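# Pass a sponge from left to right hand, place grey-up

## Task

Grasp the sponge with the left arm, transfer it in mid-air to the right arm, then set it down flat on the table with the grey face upward and with no hand in contact with it.

## Robot and tools

ROBOT. There are two arms, left_arm and right_arm. Each ends in a five-finger hand; the left hand mirrors the right. Base positions in the scene frame are left_arm (-0.021, +0.274, +0.024) m and right_arm (+0.018, -0.322, +0.003) m, both nearly unrotated. A post stands behind the arms.

FRAMES. Scene frame: origin at table-top height, halfway between the arms' nominal bases. +z is up, +x reaches out over the table, and left_arm is on the +y side. Image left and right do not match these names. Reported hand poses, Hand target and wrist-camera poses are in each arm's own base frame. Fixed cameras and the table use the scene frame. Motion offsets are along the current Hand target's own axes.

HAND POINT. This is a point fixed to the palm, 0.05 m in front of it and 0.15 m out from the wrist face. Its +z runs along the straight fingers, which extend 0.06 to 0.07 m beyond it, with their centre lines 0.06 m back along -y. +y comes out of the palm. On the right hand +x points across the palm away from the thumb; on the left hand +x points toward the thumb. A wrist bracket on the little-finger side can strike objects. At rest the hand often sits 1 to 3 cm (up to 5) short of its command, usually low. That alone does not mean contact. Each control step limits the commanded orientation to 40 degrees from the measured one.

ROW LAYOUT. One row is 28 numbers, each in [-1, 1], always covering both arms:
1-6: left_arm dx, dy, dz, rx, ry, rz.
7-12: left hand little, ring, middle, index, thumb_bend, thumb_turn.
13-14: left force_limit, speed.
15-28: the same fourteen for right_arm.
The pose numbers are an offset, not a pose, measured from that arm's Hand target at the start of the action. 1.0 equals 0.6 m or 180 degrees, and rx, ry, rz form one rotation vector. All-zero pose numbers ask nothing new of that arm. The six hand numbers are absolute motor targets: -1 is open/straight and +1 is closed/curled. For thumb_turn, +1 puts the thumb opposite the fingers and -1 puts it beside the palm. force_limit runs linearly from about 0 N at -1 to 10 N at +1 (15 N for the thumb's two motors). speed runs from nearly zero at -1 up to full speed at +0.48 and above. For a soft grip, close with speed -0.94 or lower. With the thumb turned in front, the hand closes around items roughly 0.035 to 0.065 m thick. To leave a hand as it is, resend the last eight hand numbers you sent it. Before any have been sent, use its hand_measured plus hand_force_limit and hand_speed.

TOOLS.
execute_actions(actions, cameras): actions is a list of actions. Each action is up to 15 rows, one per 1/30 s step; a shorter action keeps its last row until step 15. Every row in an action counts from the same start pose, so repeating an offset moves further. cameras lists camera names, ["all"] or []. With an empty actions list, images are returned.
move(target, speed, blend, blocking, cameras): target is one row or a list of up to 15 rows. Every row's offsets count from the Hand targets at the move's start, not from the previous row. The paths are straight and end together, within 10 s at most. speed is in m/s, from 0.002 to 4.3, default 0.25; turns are limited to twice that in rad/s. blend is a corner-rounding distance in m; 0 means stop at each target. blocking=false returns after about 0.5 s while the move continues. The paths ignore obstacles and the other arm. Faster moves stray further and hit harder.
wait(seconds): 0 to 3600; the scene runs with no new commands.
stop(): brakes a running move.
zoom_image(camera, region): region is [x0, y0, x1, y1] in pixels of that camera's latest image, at most 504 by 504.
show_instructions(): shows the reference pages.
finished_scene(scene=1): ends the scene permanently.

RESULTS. Each result gives end_effector_position (m) and end_effector_quat_wxyz in the arm's base frame, plus Hand target, which your next offsets count from. It also lists joint positions, velocities and torques. For each hand it gives hand_measured, hand_stopped_by (moving, target, force, stalled, fault) and hand_load_n (N at the fingertip, positive when pushed open), in the same six-motor order. A load near 0 on a closed hand means the grip is lost. A move adds a "move:" line: done, off_target, moving, held or fault, with limits=paced (pose clipped) or limits=held (steps withheld).

CAMERAS. cam_high and cam_low are fixed, 896x504. cam_left_wrist and cam_right_wrist are fisheye wrist cameras, 616x616. Calibration is given per camera.

AVOID. Drops of any height, releasing a moving object, slams and hard pushes. Do not let the sponge leave the table. Never let the hands or arms hit or squeeze each other: closing one hand on the other's fingers counts as such a press, so during the handover grip a different part of the sponge. Do not force fingers or strike the post. Avoid long stretched holds, since motors that reach 100 °C drop the arm for 30 to 60 s. Joint ranges (rad): waist ±2.880, shoulder 0 to 3.142, elbow 0 to 3.019, wrist pitch -1.693 to 1.571, wrist yaw ±1.571, wrist roll ±2.094.

Each tool is called after ">>>" by a JSON object that holds its "api" and its "payload".

Reference images:

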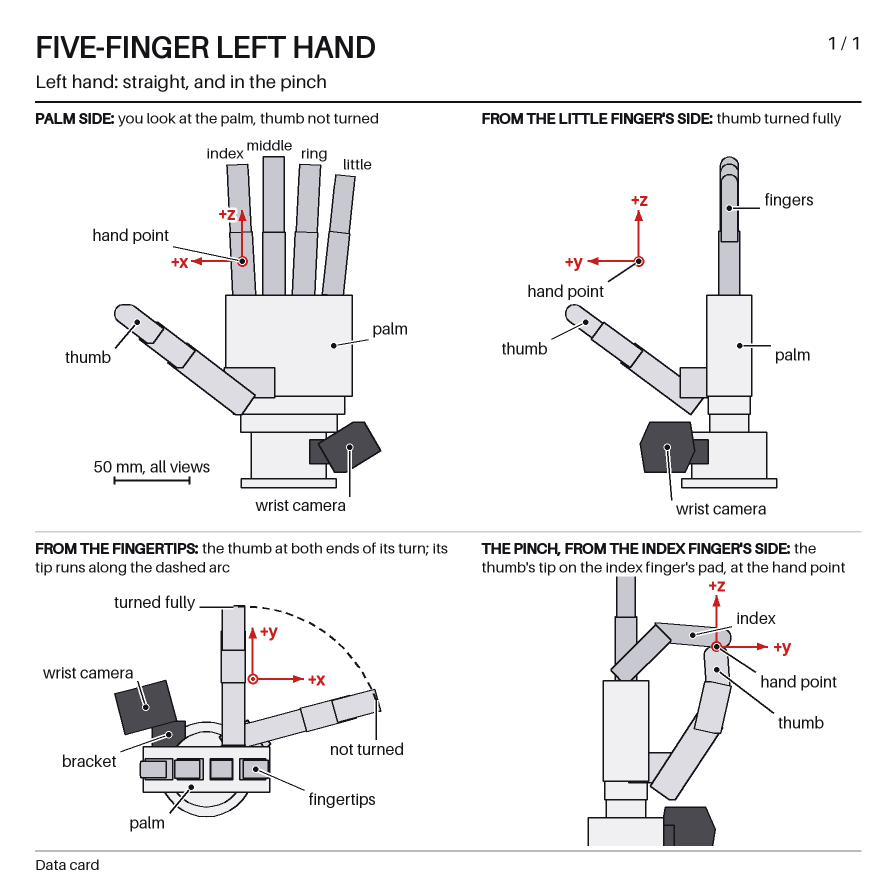

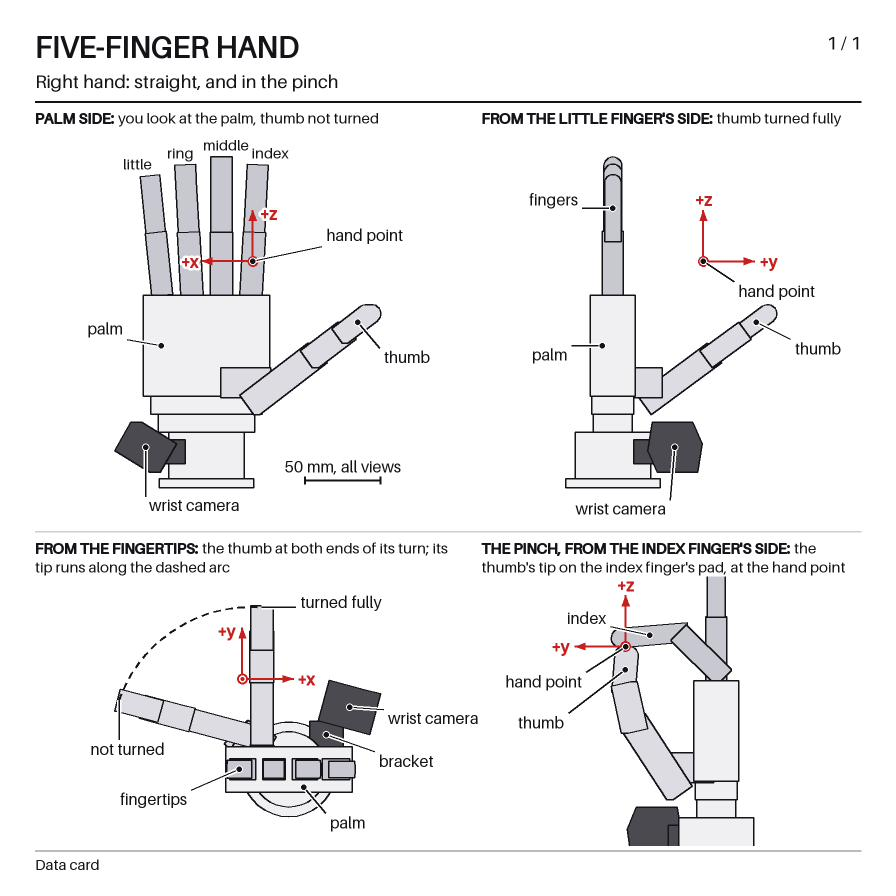

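## Session

>>> {"api": "execute_actions", "payload": {"actions": []}}

Scene clock: 0.00 s.
left_arm: end_effector_position=(+0.3188, +0.2353, +0.1118) hand_measured=(-1.000, -1.000, -1.000, -1.000, -1.000, -1.000) hand_load_n=(+0.0, +0.0, +0.0, +0.0, +0.0, +0.0) hand_stopped_by=(target, target, target, target, target, target) hand_force_limit=0.00 hand_speed=-0.80 end_effector_quat_wxyz=(-0.017, -0.421, +0.907, -0.008) | right_arm: end_effector_position=(+0.5542, +0.4313, +0.1397) hand_measured=(-1.000, -1.000, -1.000, -1.000, -1.000, -1.000) hand_load_n=(+0.0, +0.0, +0.0, +0.0, +0.0, +0.0) hand_stopped_by=(target, target, target, target, target, target) hand_force_limit=0.00 hand_speed=-0.80 end_effector_quat_wxyz=(-0.390, +0.697, -0.464, +0.383)
Joint positions: left_arm=[0.526 1.58 1.233 -1.258 0.013 1.228] | right_arm=[0.75 1.752 1.263 0.013 0.493 0.05]
Joint velocities: within noise
Joint torques (N m): no reading
Heat: left arm: hottest elbow 29 °C; right arm: hottest waist 29 °C.
Hand target: left_arm +0.3290, +0.2421, +0.1243; +0.004, -0.423, +0.906, -0.004 | right_arm +0.5632, +0.4385, +0.1640; -0.409, +0.682, -0.466, +0.388

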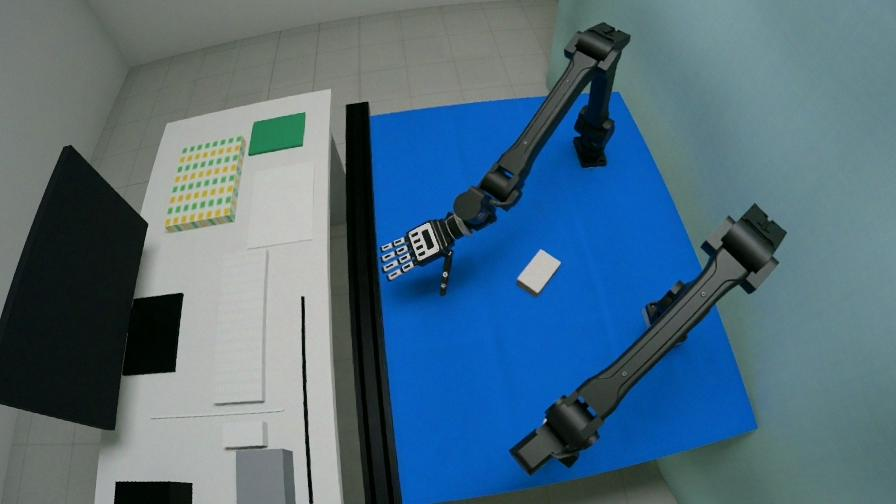

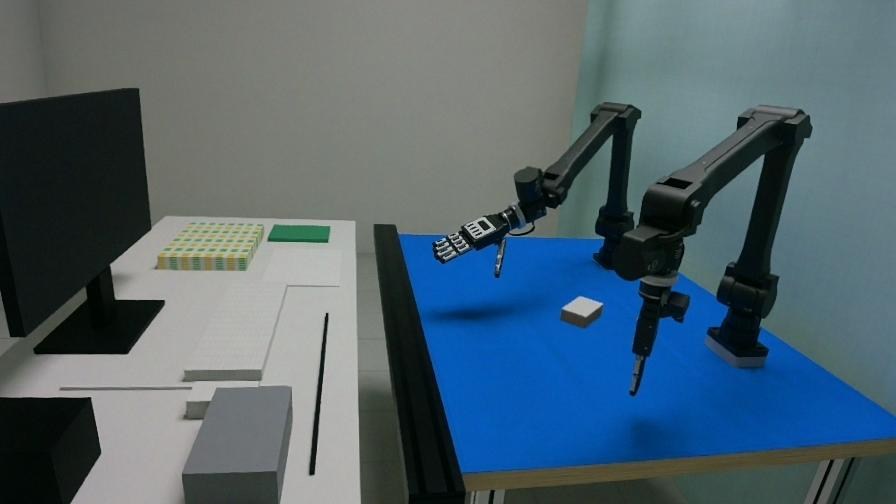

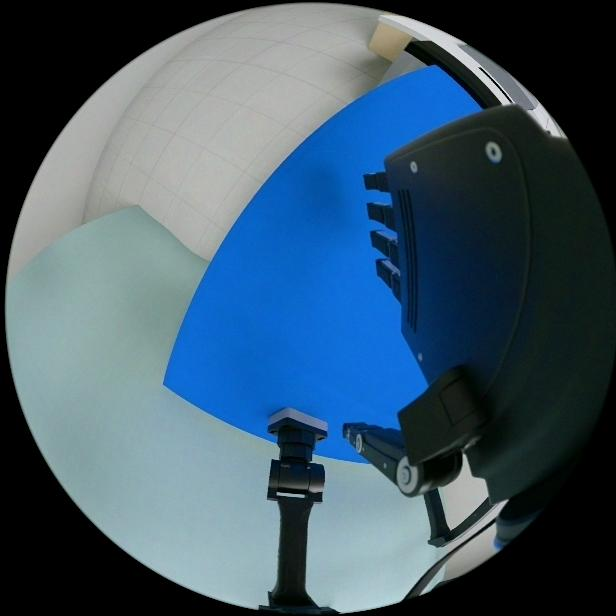

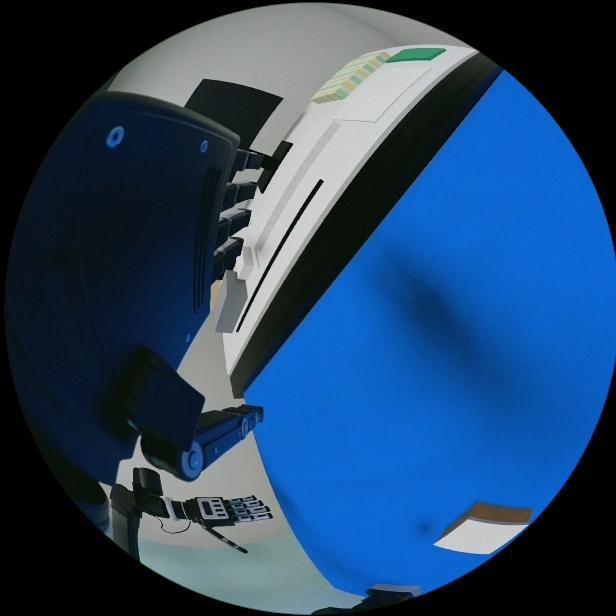

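>>> {"api": "zoom_image", "payload": {"camera": "cam_high", "region": [480, 220, 600, 320]}}

>>> {"api": "zoom_image", "payload": {"camera": "cam_low", "region": [530, 270, 650, 350]}}

>>> {"api": "zoom_image", "payload": {"camera": "cam_right_wrist", "region": [400, 460, 560, 580]}}

Scaled by 4.200 from the camera's image (finer frame: 1280x720).

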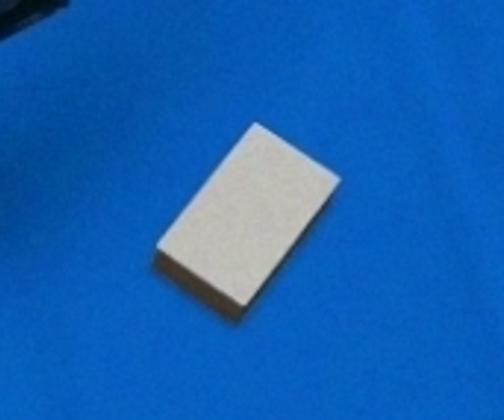

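Scaled by 4.200 from the camera's image (finer frame: 1280x720).

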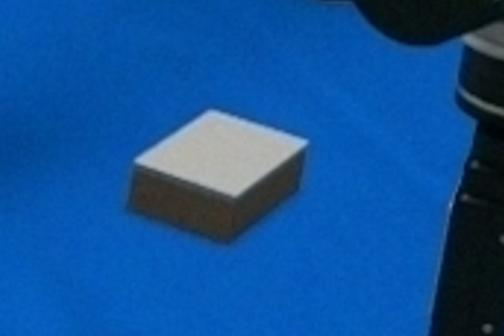

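Scaled by 3.150 from the camera's image (finer frame: 880x880).

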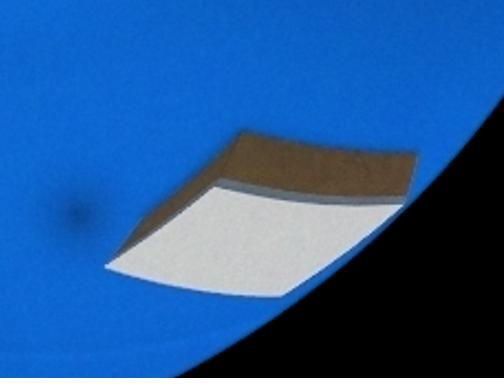

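>>> {"api": "move", "payload": {"target": [0.5858,-0.4710,-0.025,0.2775,0.0177,0.0380,-1,-1,-0.5,-0.5,-1,1,-0.4,0,0.4415,0.1408,-0.4187,-0.1069,0.0390,0.0784,-1,-1,-0.5,-0.5,-1,1,-0.4,0], "speed": 0.25, "cameras": ["all"]}}

Scene clock: 159.93 s.
left_arm: end_effector_position=(+0.3154, -0.2015, +0.1287) hand_measured=(-1.000, -1.000, -0.500, -0.500, -1.000, +1.000) hand_load_n=(+0.0, +0.0, +0.0, +0.0, +0.0, +0.0) hand_stopped_by=(target, target, target, target, target, target) hand_force_limit=-0.40 hand_speed=0.00 end_effector_quat_wxyz=(+0.145, -0.338, +0.849, -0.380) | right_arm: end_effector_position=(+0.3814, +0.1243, +0.2197) hand_measured=(-1.000, -1.000, -0.500, -0.500, -1.000, +1.000) hand_load_n=(+0.0, +0.0, +0.0, +0.0, +0.0, +0.0) hand_stopped_by=(target, target, target, target, target, target) hand_force_limit=-0.40 hand_speed=0.00 end_effector_quat_wxyz=(-0.313, +0.650, -0.629, +0.290)
Joint positions: left_arm=[-0.366 1.006 0.656 -0.439 0.337 0.307] | right_arm=[0.309 0.925 0.829 -0.61 0.195 0.187]
Joint torques (N m): left_arm=[-0.03 -5.6 10.5 2.44 0.08 -0.15] | right_arm=[-1.03 -5.83 8.17 1.61 -0.1 -0.14]
Heat: left arm: hottest elbow 35 °C; right arm: hottest elbow 36 °C.
Hand target: left_arm +0.3198, -0.2088, +0.1408; +0.158, -0.328, +0.842, -0.397 | right_arm +0.3779, +0.1172, +0.2173; -0.305, +0.654, -0.627, +0.293
Off the commanded pose: left_arm 0.015 m, 3 deg | right_arm 0.008 m, 1 deg.
move: off_target (left_arm)
cam_left_wrist: T_world_to_cam=[[0.31008, -0.62318, 0.71798, -0.32069], [-0.94944, -0.24203, 0.19997, 0.22656], [0.04915, -0.74369, -0.66672, 0.03644]] pos_world=[0.31275, -0.11791, 0.20924]
cam_right_wrist: T_world_to_cam=[[-0.59827, -0.31213, -0.738, 0.42643], [-0.60632, 0.77849, 0.16227, 0.09532], [0.52387, 0.54455, -0.655, -0.01183]] pos_world=[0.31911, 0.06534, 0.29149]

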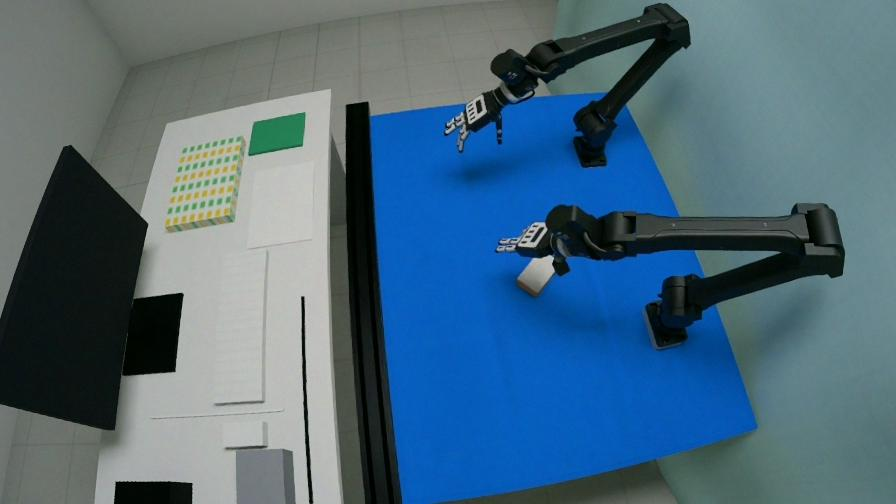

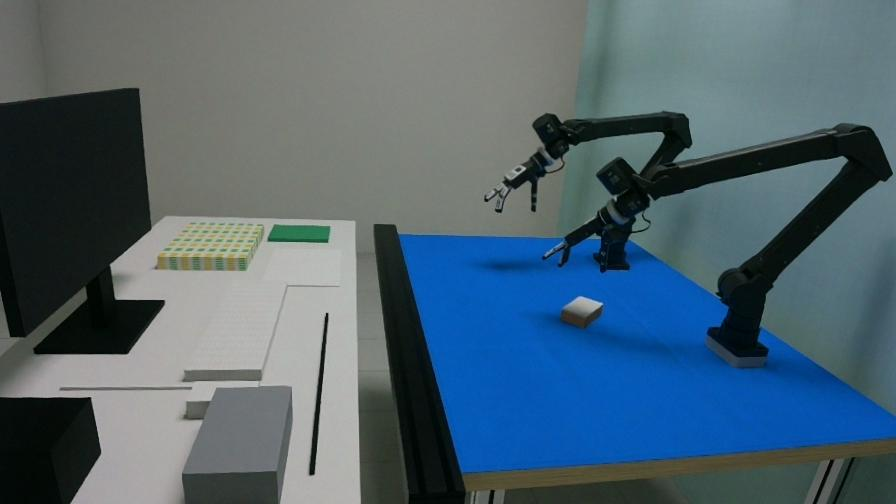

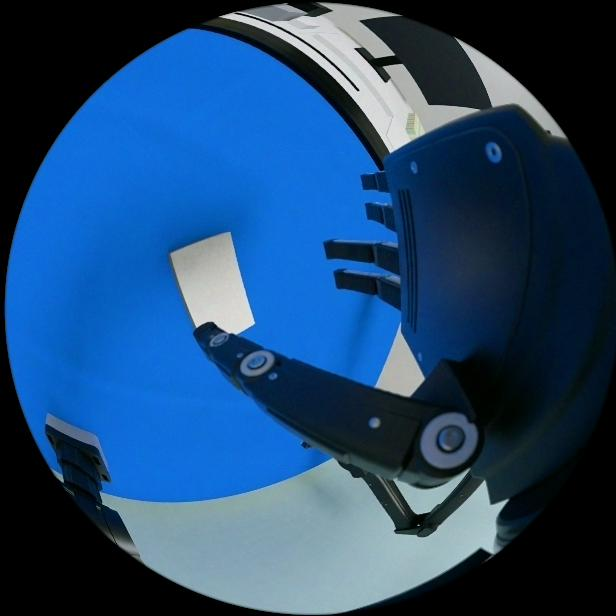

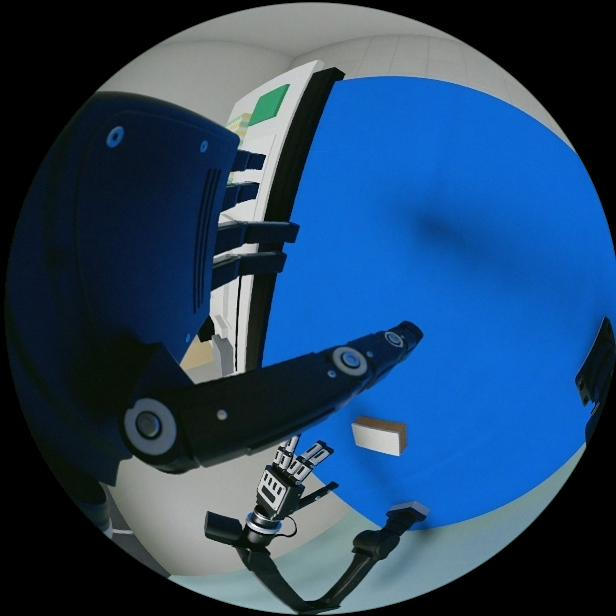

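>>> {"api": "zoom_image", "payload": {"camera": "cam_high", "region": [480, 190, 620, 310]}}

>>> {"api": "zoom_image", "payload": {"camera": "cam_low", "region": [520, 220, 660, 340]}}

>>> {"api": "zoom_image", "payload": {"camera": "cam_left_wrist", "region": [140, 200, 400, 400]}}

Scaled by 3.600 from the camera's image (finer frame: 1280x720).

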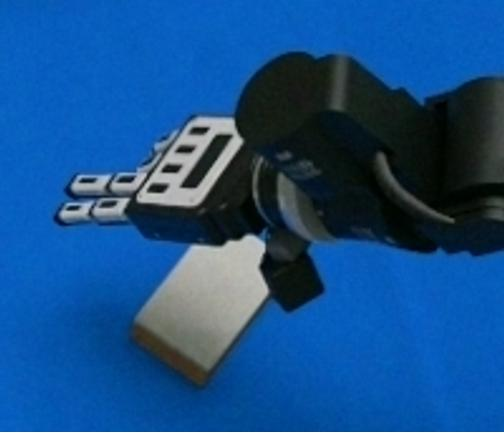

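Scaled by 3.600 from the camera's image (finer frame: 1280x720).

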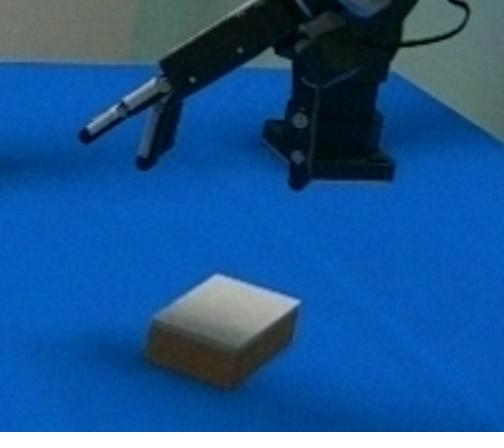

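Scaled by 1.938 from the camera's image (finer frame: 880x880).

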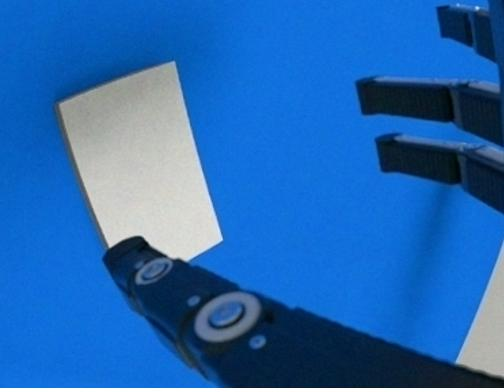

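>>> {"api": "move", "payload": {"target": [-0.0188,0.1172,0.0622,0.014,0,0,-1,-1,-0.5,-0.5,-1,1,-0.4,0,0,0,0,0,0,0,-1,-1,-0.5,-0.5,-1,1,-0.4,0], "speed": 0.12, "cameras": ["all"]}}

>>> {"api": "zoom_image", "payload": {"camera": "cam_high", "region": [480, 190, 620, 310]}}

>>> {"api": "zoom_image", "payload": {"camera": "cam_low", "region": [520, 220, 660, 340]}}

>>> {"api": "zoom_image", "payload": {"camera": "cam_left_wrist", "region": [140, 200, 400, 400]}}

Scene clock: 254.53 s.
left_arm: end_effector_position=(+0.3088, -0.1894, +0.0591) hand_measured=(-1.000, -1.000, -0.500, -0.500, -1.000, +1.000) hand_load_n=(+0.0, +0.0, +0.0, +0.0, +0.0, +0.0) hand_stopped_by=(target, target, target, target, target, target) hand_force_limit=-0.40 hand_speed=0.00 end_effector_quat_wxyz=(+0.153, -0.334, +0.836, -0.407) | right_arm: end_effector_position=(+0.3814, +0.1243, +0.2197) hand_measured=(-1.000, -1.000, -0.500, -0.500, -1.000, +1.000) hand_load_n=(+0.0, +0.0, +0.0, +0.0, +0.0, +0.0) hand_stopped_by=(target, target, target, target, target, target) hand_force_limit=-0.40 hand_speed=0.00 end_effector_quat_wxyz=(-0.313, +0.650, -0.629, +0.290)
Joint positions: left_arm=[-0.313 1.072 0.461 -0.129 0.398 0.321] | right_arm=[0.309 0.925 0.829 -0.61 0.195 0.187]
Joint torques (N m): left_arm=[1.9 -3.55 9.55 2.52 0.45 0.12] | right_arm=[-0.38 -4.31 8.2 1.28 -0.17 -0.17]
Heat: left arm: hottest elbow 35 °C; right arm: hottest elbow 34 °C.
Hand target: left_arm +0.3177, -0.1892, +0.0628; +0.166, -0.325, +0.833, -0.416 | right_arm +0.3779, +0.1172, +0.2173; -0.305, +0.654, -0.627, +0.293
Off the commanded pose: left_arm 0.010 m, 2 deg | right_arm 0.008 m, 1 deg.
move: done
cam_left_wrist: T_world_to_cam=[[0.28091, -0.58666, 0.75955, -0.2476], [-0.95677, -0.23328, 0.17367, 0.24264], [0.07531, -0.77551, -0.62683, -0.017]] pos_world=[0.30299, -0.10183, 0.13527]
cam_right_wrist: T_world_to_cam=[[-0.59827, -0.31213, -0.738, 0.42643], [-0.60632, 0.77849, 0.16227, 0.09532], [0.52387, 0.54455, -0.655, -0.01183]] pos_world=[0.31911, 0.06534, 0.29149]

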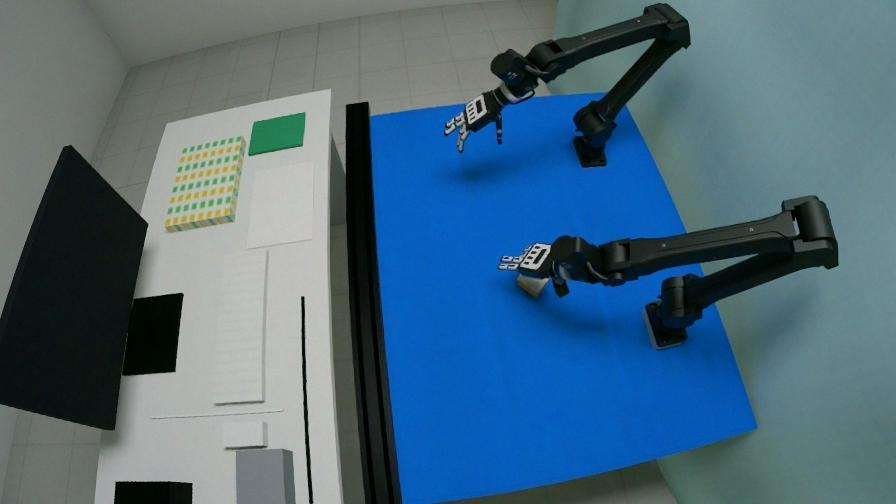

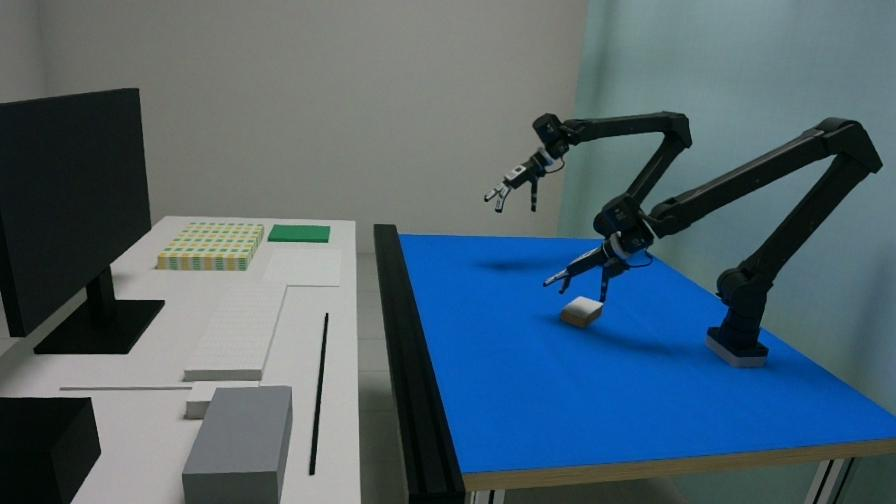

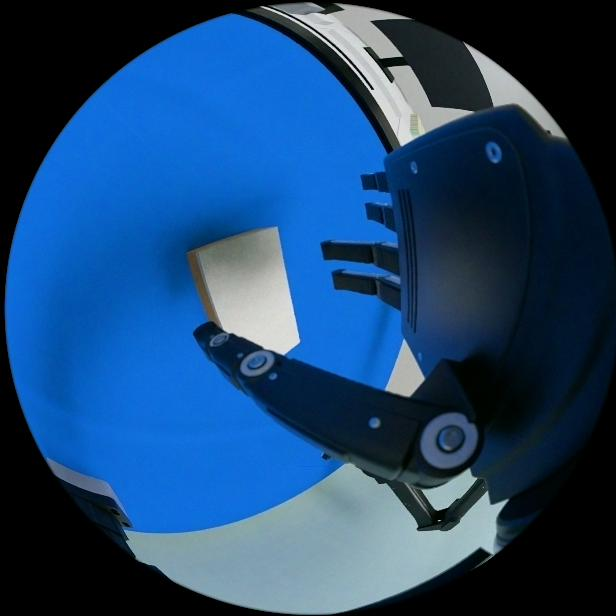

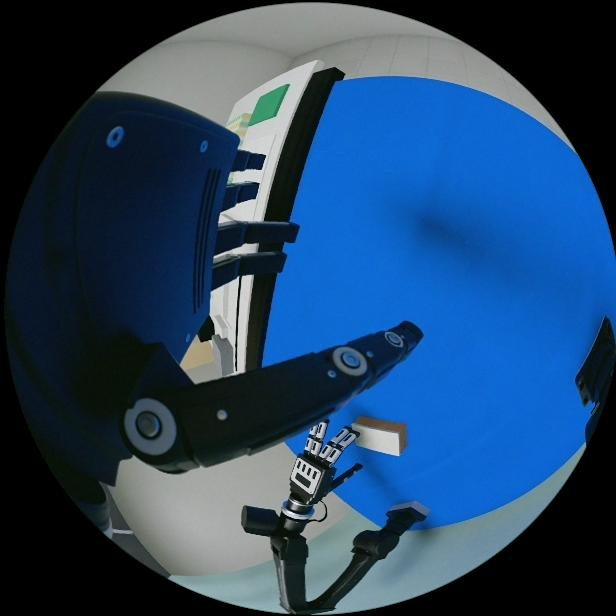

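Scaled by 3.600 from the camera's image (finer frame: 1280x720).

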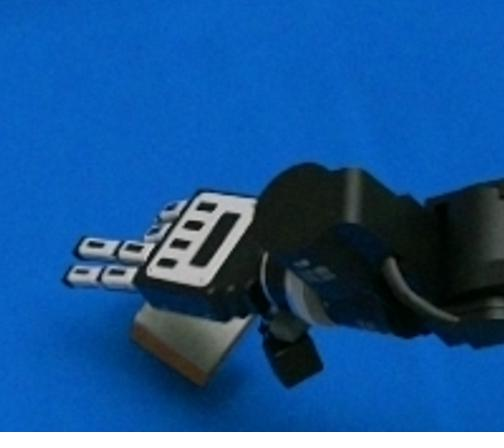

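Scaled by 3.600 from the camera's image (finer frame: 1280x720).

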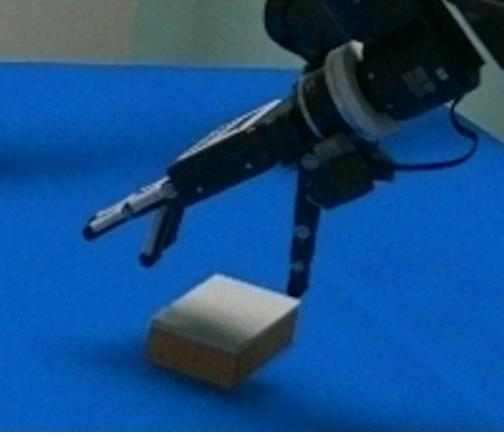

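Scaled by 1.938 from the camera's image (finer frame: 880x880).

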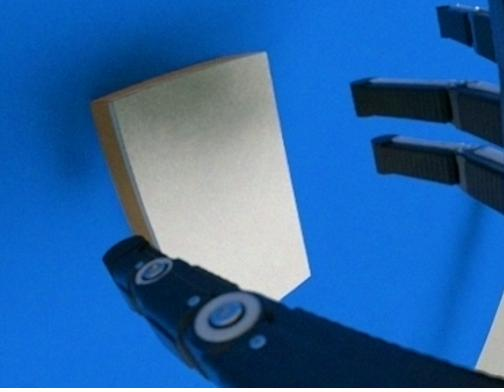

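>>> {"api": "move", "payload": {"target": [-0.0185,0.0397,0.0335,0,0.0236,0.0176,-1,-1,-0.5,-0.5,-1,1,-0.4,0,0,0,0,0,0,0,-1,-1,-0.5,-0.5,-1,1,-0.4,0], "speed": 0.1, "cameras": ["cam_high","cam_low","cam_left_wrist"]}}

>>> {"api": "zoom_image", "payload": {"camera": "cam_high", "region": [480, 190, 620, 310]}}

>>> {"api": "zoom_image", "payload": {"camera": "cam_low", "region": [520, 220, 660, 340]}}

>>> {"api": "zoom_image", "payload": {"camera": "cam_left_wrist", "region": [140, 200, 400, 400]}}

Scene clock: 305.00 s.
left_arm: end_effector_position=(+0.3177, -0.1843, +0.0286) hand_measured=(-1.000, -1.000, -0.500, -0.500, -1.000, +1.000) hand_load_n=(+0.0, +0.0, +0.0, +0.0, +0.0, +0.0) hand_stopped_by=(target, target, target, target, target, target) hand_force_limit=-0.40 hand_speed=0.00 end_effector_quat_wxyz=(+0.133, -0.294, +0.851, -0.415) | right_arm: end_effector_position=(+0.3814, +0.1243, +0.2197) hand_measured=(-1.000, -1.000, -0.500, -0.500, -1.000, +1.000) hand_load_n=(+0.0, +0.0, +0.0, +0.0, +0.0, +0.0) hand_stopped_by=(target, target, target, target, target, target) hand_force_limit=-0.40 hand_speed=0.00 end_effector_quat_wxyz=(-0.313, +0.650, -0.629, +0.290)
Joint positions: left_arm=[-0.257 1.212 0.461 -0.04 0.509 0.435] | right_arm=[0.309 0.925 0.829 -0.61 0.195 0.187]
Joint torques (N m): left_arm=[1.96 -4.66 8.66 2.41 0.55 0.13] | right_arm=[-1.32 -5.3 8.06 1.37 -0.18 -0.2]
Heat: left arm: hottest elbow 34 °C; right arm: hottest elbow 34 °C.
Hand target: left_arm +0.3272, -0.1829, +0.0318; +0.146, -0.286, +0.848, -0.423 | right_arm +0.3779, +0.1172, +0.2173; -0.305, +0.654, -0.627, +0.293
Off the commanded pose: left_arm 0.010 m, 2 deg | right_arm 0.008 m, 1 deg.
move: done
cam_left_wrist: T_world_to_cam=[[0.22517, -0.60879, 0.7607, -0.21033], [-0.97432, -0.14094, 0.17561, 0.2802], [0.00031, -0.78071, -0.62489, -0.01012]] pos_world=[0.32037, -0.09646, 0.10447]

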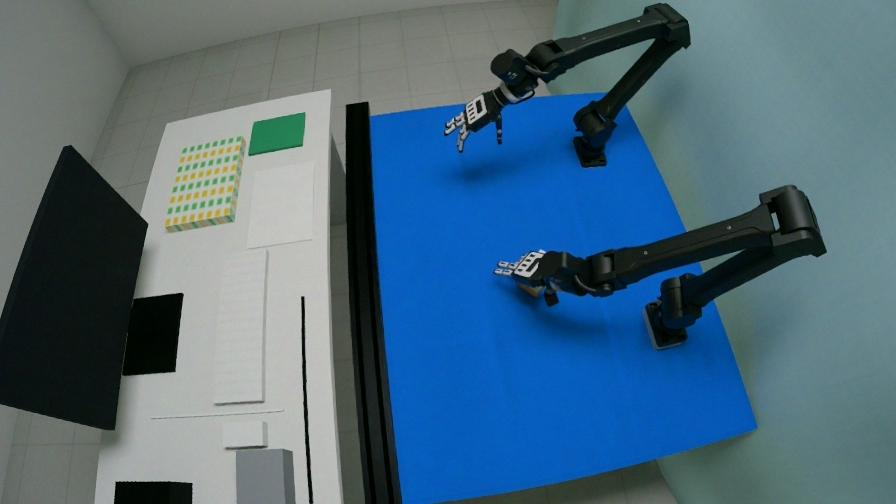

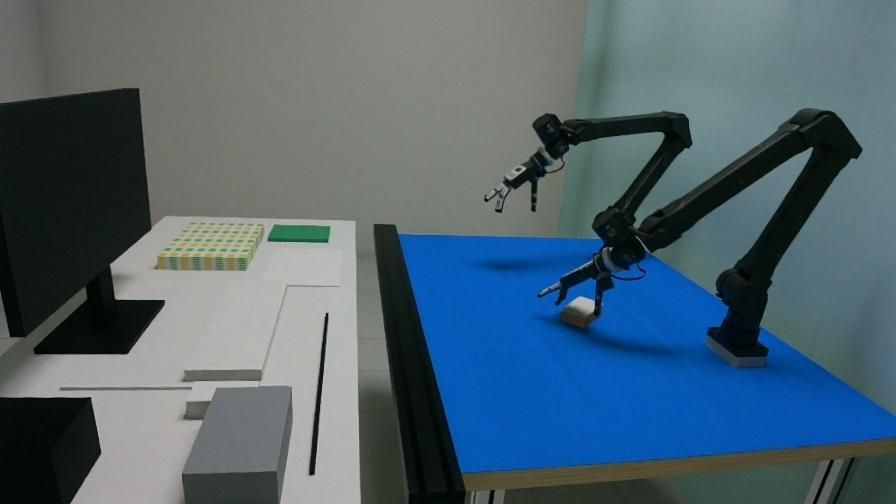

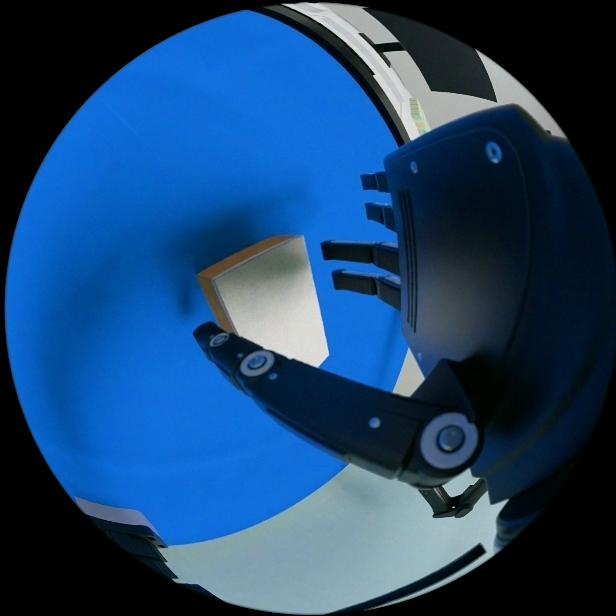

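Scaled by 3.600 from the camera's image (finer frame: 1280x720).

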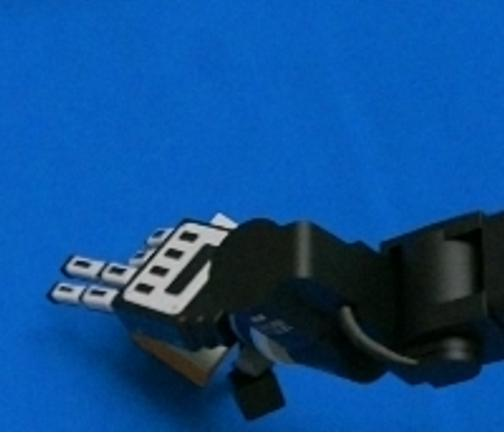

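Scaled by 3.600 from the camera's image (finer frame: 1280x720).

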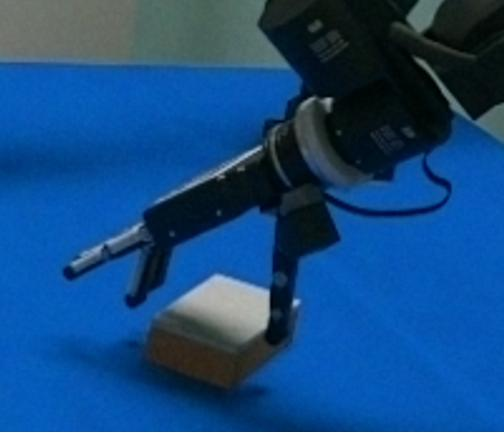

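Scaled by 1.938 from the camera's image (finer frame: 880x880).

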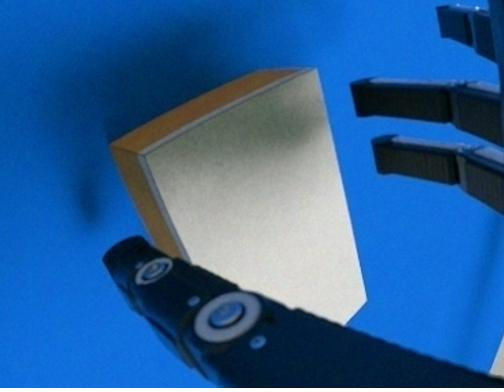

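>>> {"api": "move", "payload": {"target": [-0.002,0.0308,0.0218,0,0,0,-1,-1,-0.5,-0.5,-1,1,-0.4,0,0,0,0,0,0,0,-1,-1,-0.5,-0.5,-1,1,-0.4,0], "speed": 0.06, "cameras": ["cam_high","cam_low","cam_left_wrist"]}}

>>> {"api": "zoom_image", "payload": {"camera": "cam_low", "region": [520, 220, 660, 340]}}

>>> {"api": "zoom_image", "payload": {"camera": "cam_left_wrist", "region": [140, 200, 400, 400]}}

Scene clock: 336.70 s.
left_arm: end_effector_position=(+0.3188, -0.1843, +0.0069) hand_measured=(-1.000, -1.000, -0.500, -0.500, -1.000, +1.000) hand_load_n=(+0.0, +0.0, +0.0, +0.0, +0.0, +0.0) hand_stopped_by=(target, target, target, target, target, target) hand_force_limit=-0.40 hand_speed=0.00 end_effector_quat_wxyz=(+0.133, -0.292, +0.851, -0.415) | right_arm: end_effector_position=(+0.3814, +0.1243, +0.2197) hand_measured=(-1.000, -1.000, -0.500, -0.500, -1.000, +1.000) hand_load_n=(+0.0, +0.0, -0.5, +0.0, +0.0, +0.0) hand_stopped_by=(target, target, target, target, target, target) hand_force_limit=-0.40 hand_speed=0.00 end_effector_quat_wxyz=(-0.313, +0.650, -0.629, +0.290)
Joint positions: left_arm=[-0.256 1.284 0.437 0.056 0.512 0.439] | right_arm=[0.309 0.925 0.829 -0.61 0.195 0.187]
Joint torques (N m): left_arm=[1.96 -5.13 7.79 2.41 0.55 0.12] | right_arm=[-1.32 -5.01 8.51 1.52 -0.13 -0.21]
Heat: left arm: hottest elbow 33 °C; right arm: hottest elbow 34 °C.
Hand target: left_arm +0.3279, -0.1815, +0.0091; +0.146, -0.286, +0.848, -0.423 | right_arm +0.3779, +0.1172, +0.2173; -0.305, +0.654, -0.627, +0.293
Off the commanded pose: left_arm 0.010 m, 2 deg | right_arm 0.008 m, 1 deg.
move: done
cam_left_wrist: T_world_to_cam=[[0.22126, -0.60962, 0.76119, -0.19303], [-0.97522, -0.13757, 0.17329, 0.28597], [-0.00092, -0.78067, -0.62495, -0.02321]] pos_world=[0.32156, -0.09646, 0.08287]

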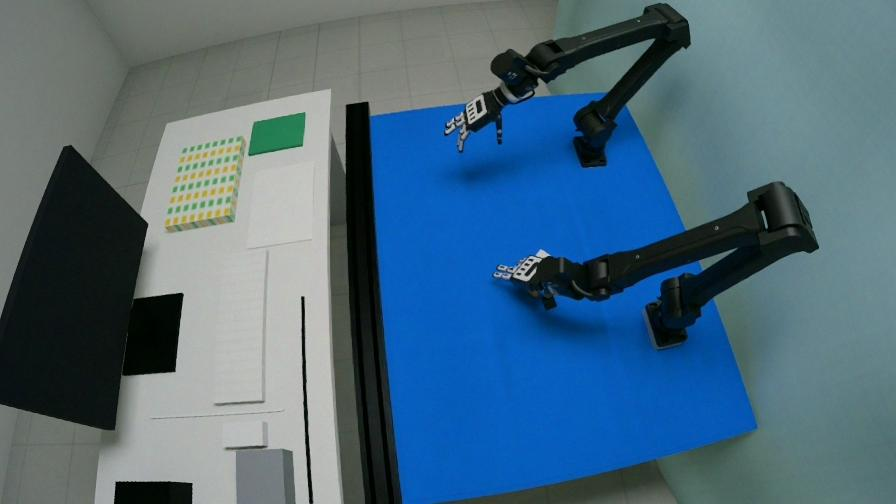

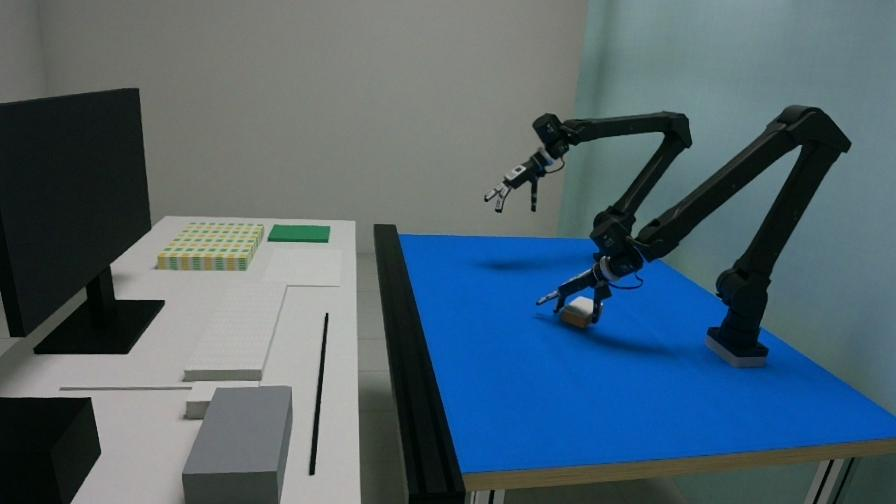

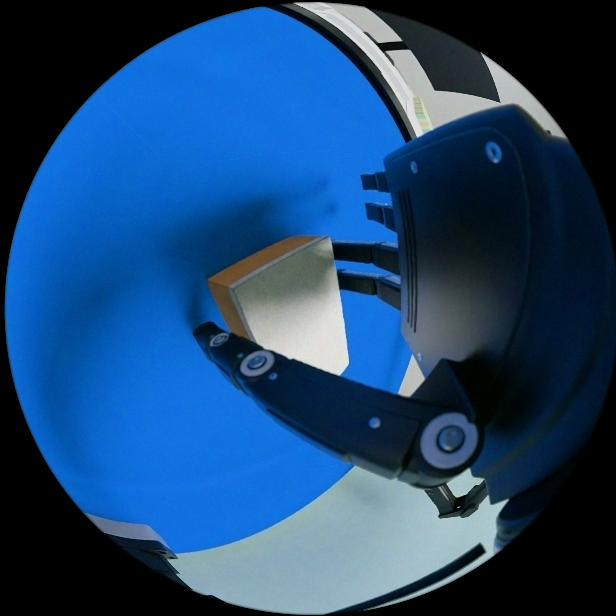

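Scaled by 3.600 from the camera's image (finer frame: 1280x720).

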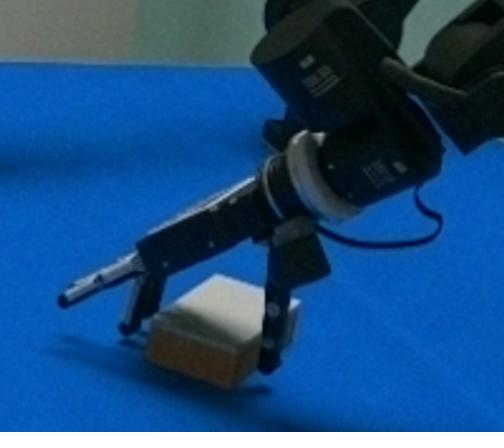

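Scaled by 1.938 from the camera's image (finer frame: 880x880).

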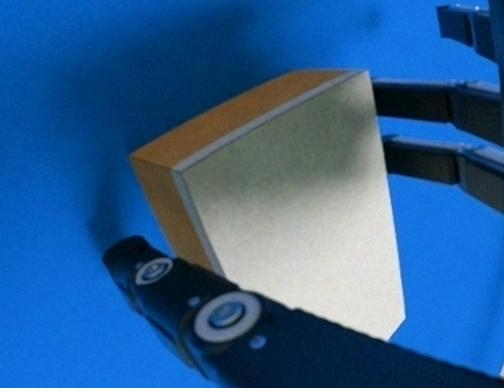

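>>> {"api": "move", "payload": {"target": [[0.0000,-0.0090,0.0129,0,0,0,-1,-1,-0.5,-0.5,-1,1,-0.4,0,0,0,0,0,0,0,-1,-1,-0.5,-0.5,-1,1,-0.4,0],[0.0000,-0.0090,0.0129,0,0,0,-1,-1,-0.3,-0.3,-1,1,-0.4,-0.9,0,0,0,0,0,0,-1,-1,-0.5,-0.5,-1,1,-0.4,0]], "speed": 0.04, "cameras": ["cam_high","cam_low","cam_left_wrist"]}}

>>> {"api": "zoom_image", "payload": {"camera": "cam_low", "region": [520, 220, 660, 340]}}

>>> {"api": "zoom_image", "payload": {"camera": "cam_left_wrist", "region": [140, 200, 400, 400]}}

Scene clock: 350.90 s.
left_arm: end_effector_position=(+0.3210, -0.1840, +0.0015) hand_measured=(-1.000, -1.000, -0.300, -0.300, -1.000, +1.000) hand_load_n=(+0.0, +0.0, +1.0, +0.0, +0.0, +0.0) hand_stopped_by=(target, target, target, target, target, target) hand_force_limit=-0.40 hand_speed=-0.90 end_effector_quat_wxyz=(+0.134, -0.293, +0.851, -0.413) | right_arm: end_effector_position=(+0.3814, +0.1243, +0.2197) hand_measured=(-1.000, -1.000, -0.500, -0.500, -1.000, +1.000) hand_load_n=(+0.0, +0.0, +0.0, +0.0, +0.0, +0.0) hand_stopped_by=(target, target, target, target, target, target) hand_force_limit=-0.40 hand_speed=0.00 end_effector_quat_wxyz=(-0.313, +0.650, -0.629, +0.290)
Joint positions: left_arm=[-0.256 1.307 0.437 0.078 0.507 0.439] | right_arm=[0.309 0.925 0.829 -0.61 0.195 0.187]
Joint torques (N m): left_arm=[0.56 -5.25 9.09 2.09 0.17 -0.06] | right_arm=[-0.32 -5.71 8.18 1.51 -0.13 -0.13]
Heat: left arm: hottest elbow 33 °C; right arm: hottest elbow 34 °C.
Hand target: left_arm +0.3337, -0.1890, +0.0088; +0.146, -0.286, +0.848, -0.423 | right_arm +0.3779, +0.1172, +0.2173; -0.305, +0.654, -0.627, +0.293
Off the commanded pose: left_arm 0.015 m, 2 deg | right_arm 0.008 m, 1 deg.
move: off_target (left_arm); target 2's new numbers were sent with left_arm's hand 0.017 m and 2 deg from that target
cam_left_wrist: T_world_to_cam=[[0.22381, -0.61159, 0.75886, -0.19043], [-0.97463, -0.1414, 0.17349, 0.28823], [0.0012, -0.77844, -0.62772, -0.02666]] pos_world=[0.32357, -0.09646, 0.07777]

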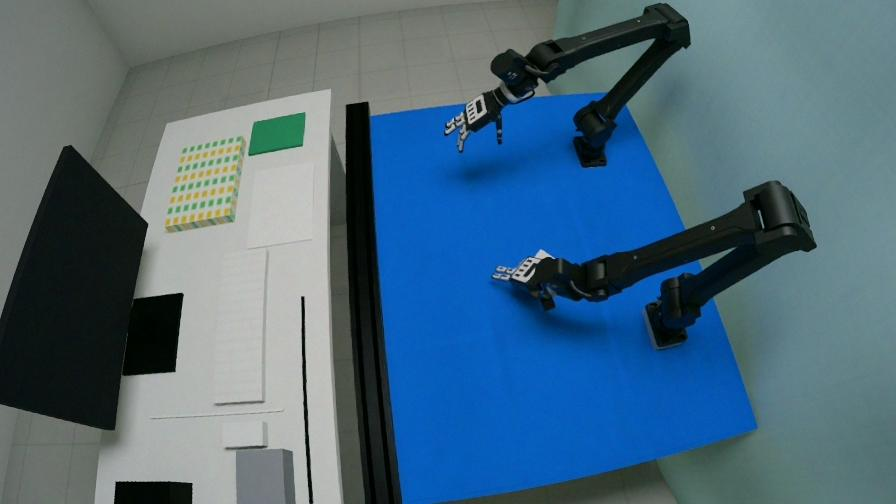

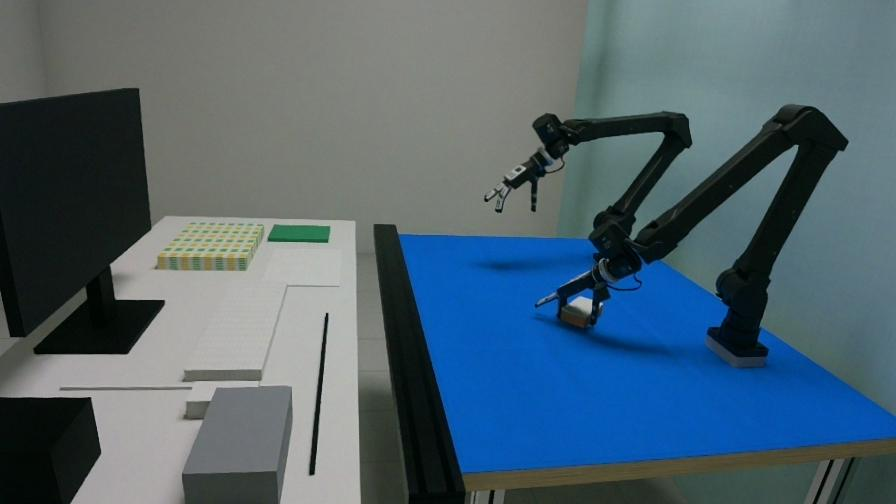

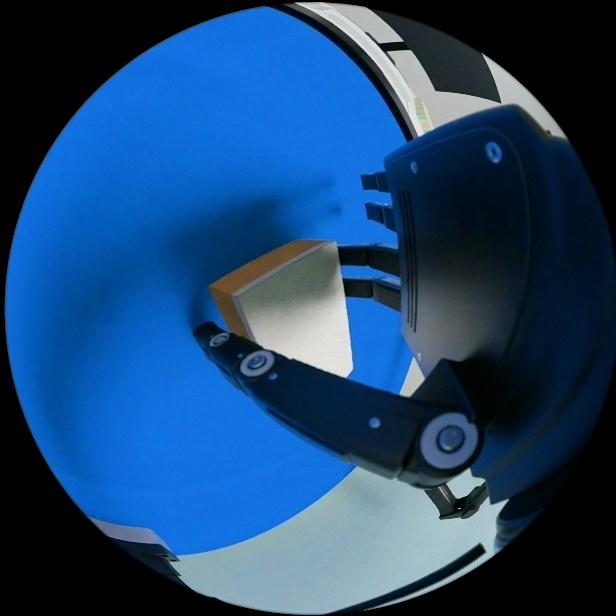

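Scaled by 3.600 from the camera's image (finer frame: 1280x720).

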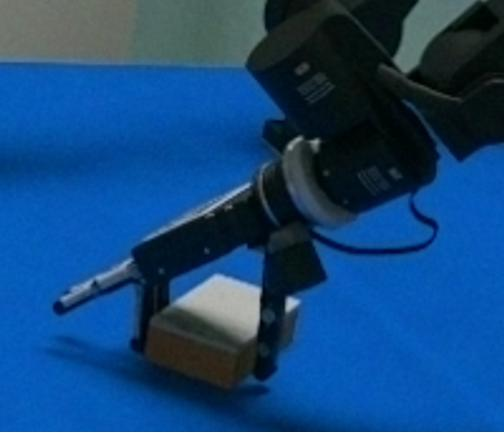

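Scaled by 1.938 from the camera's image (finer frame: 880x880).

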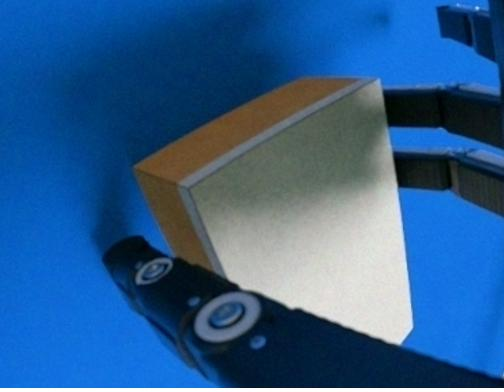

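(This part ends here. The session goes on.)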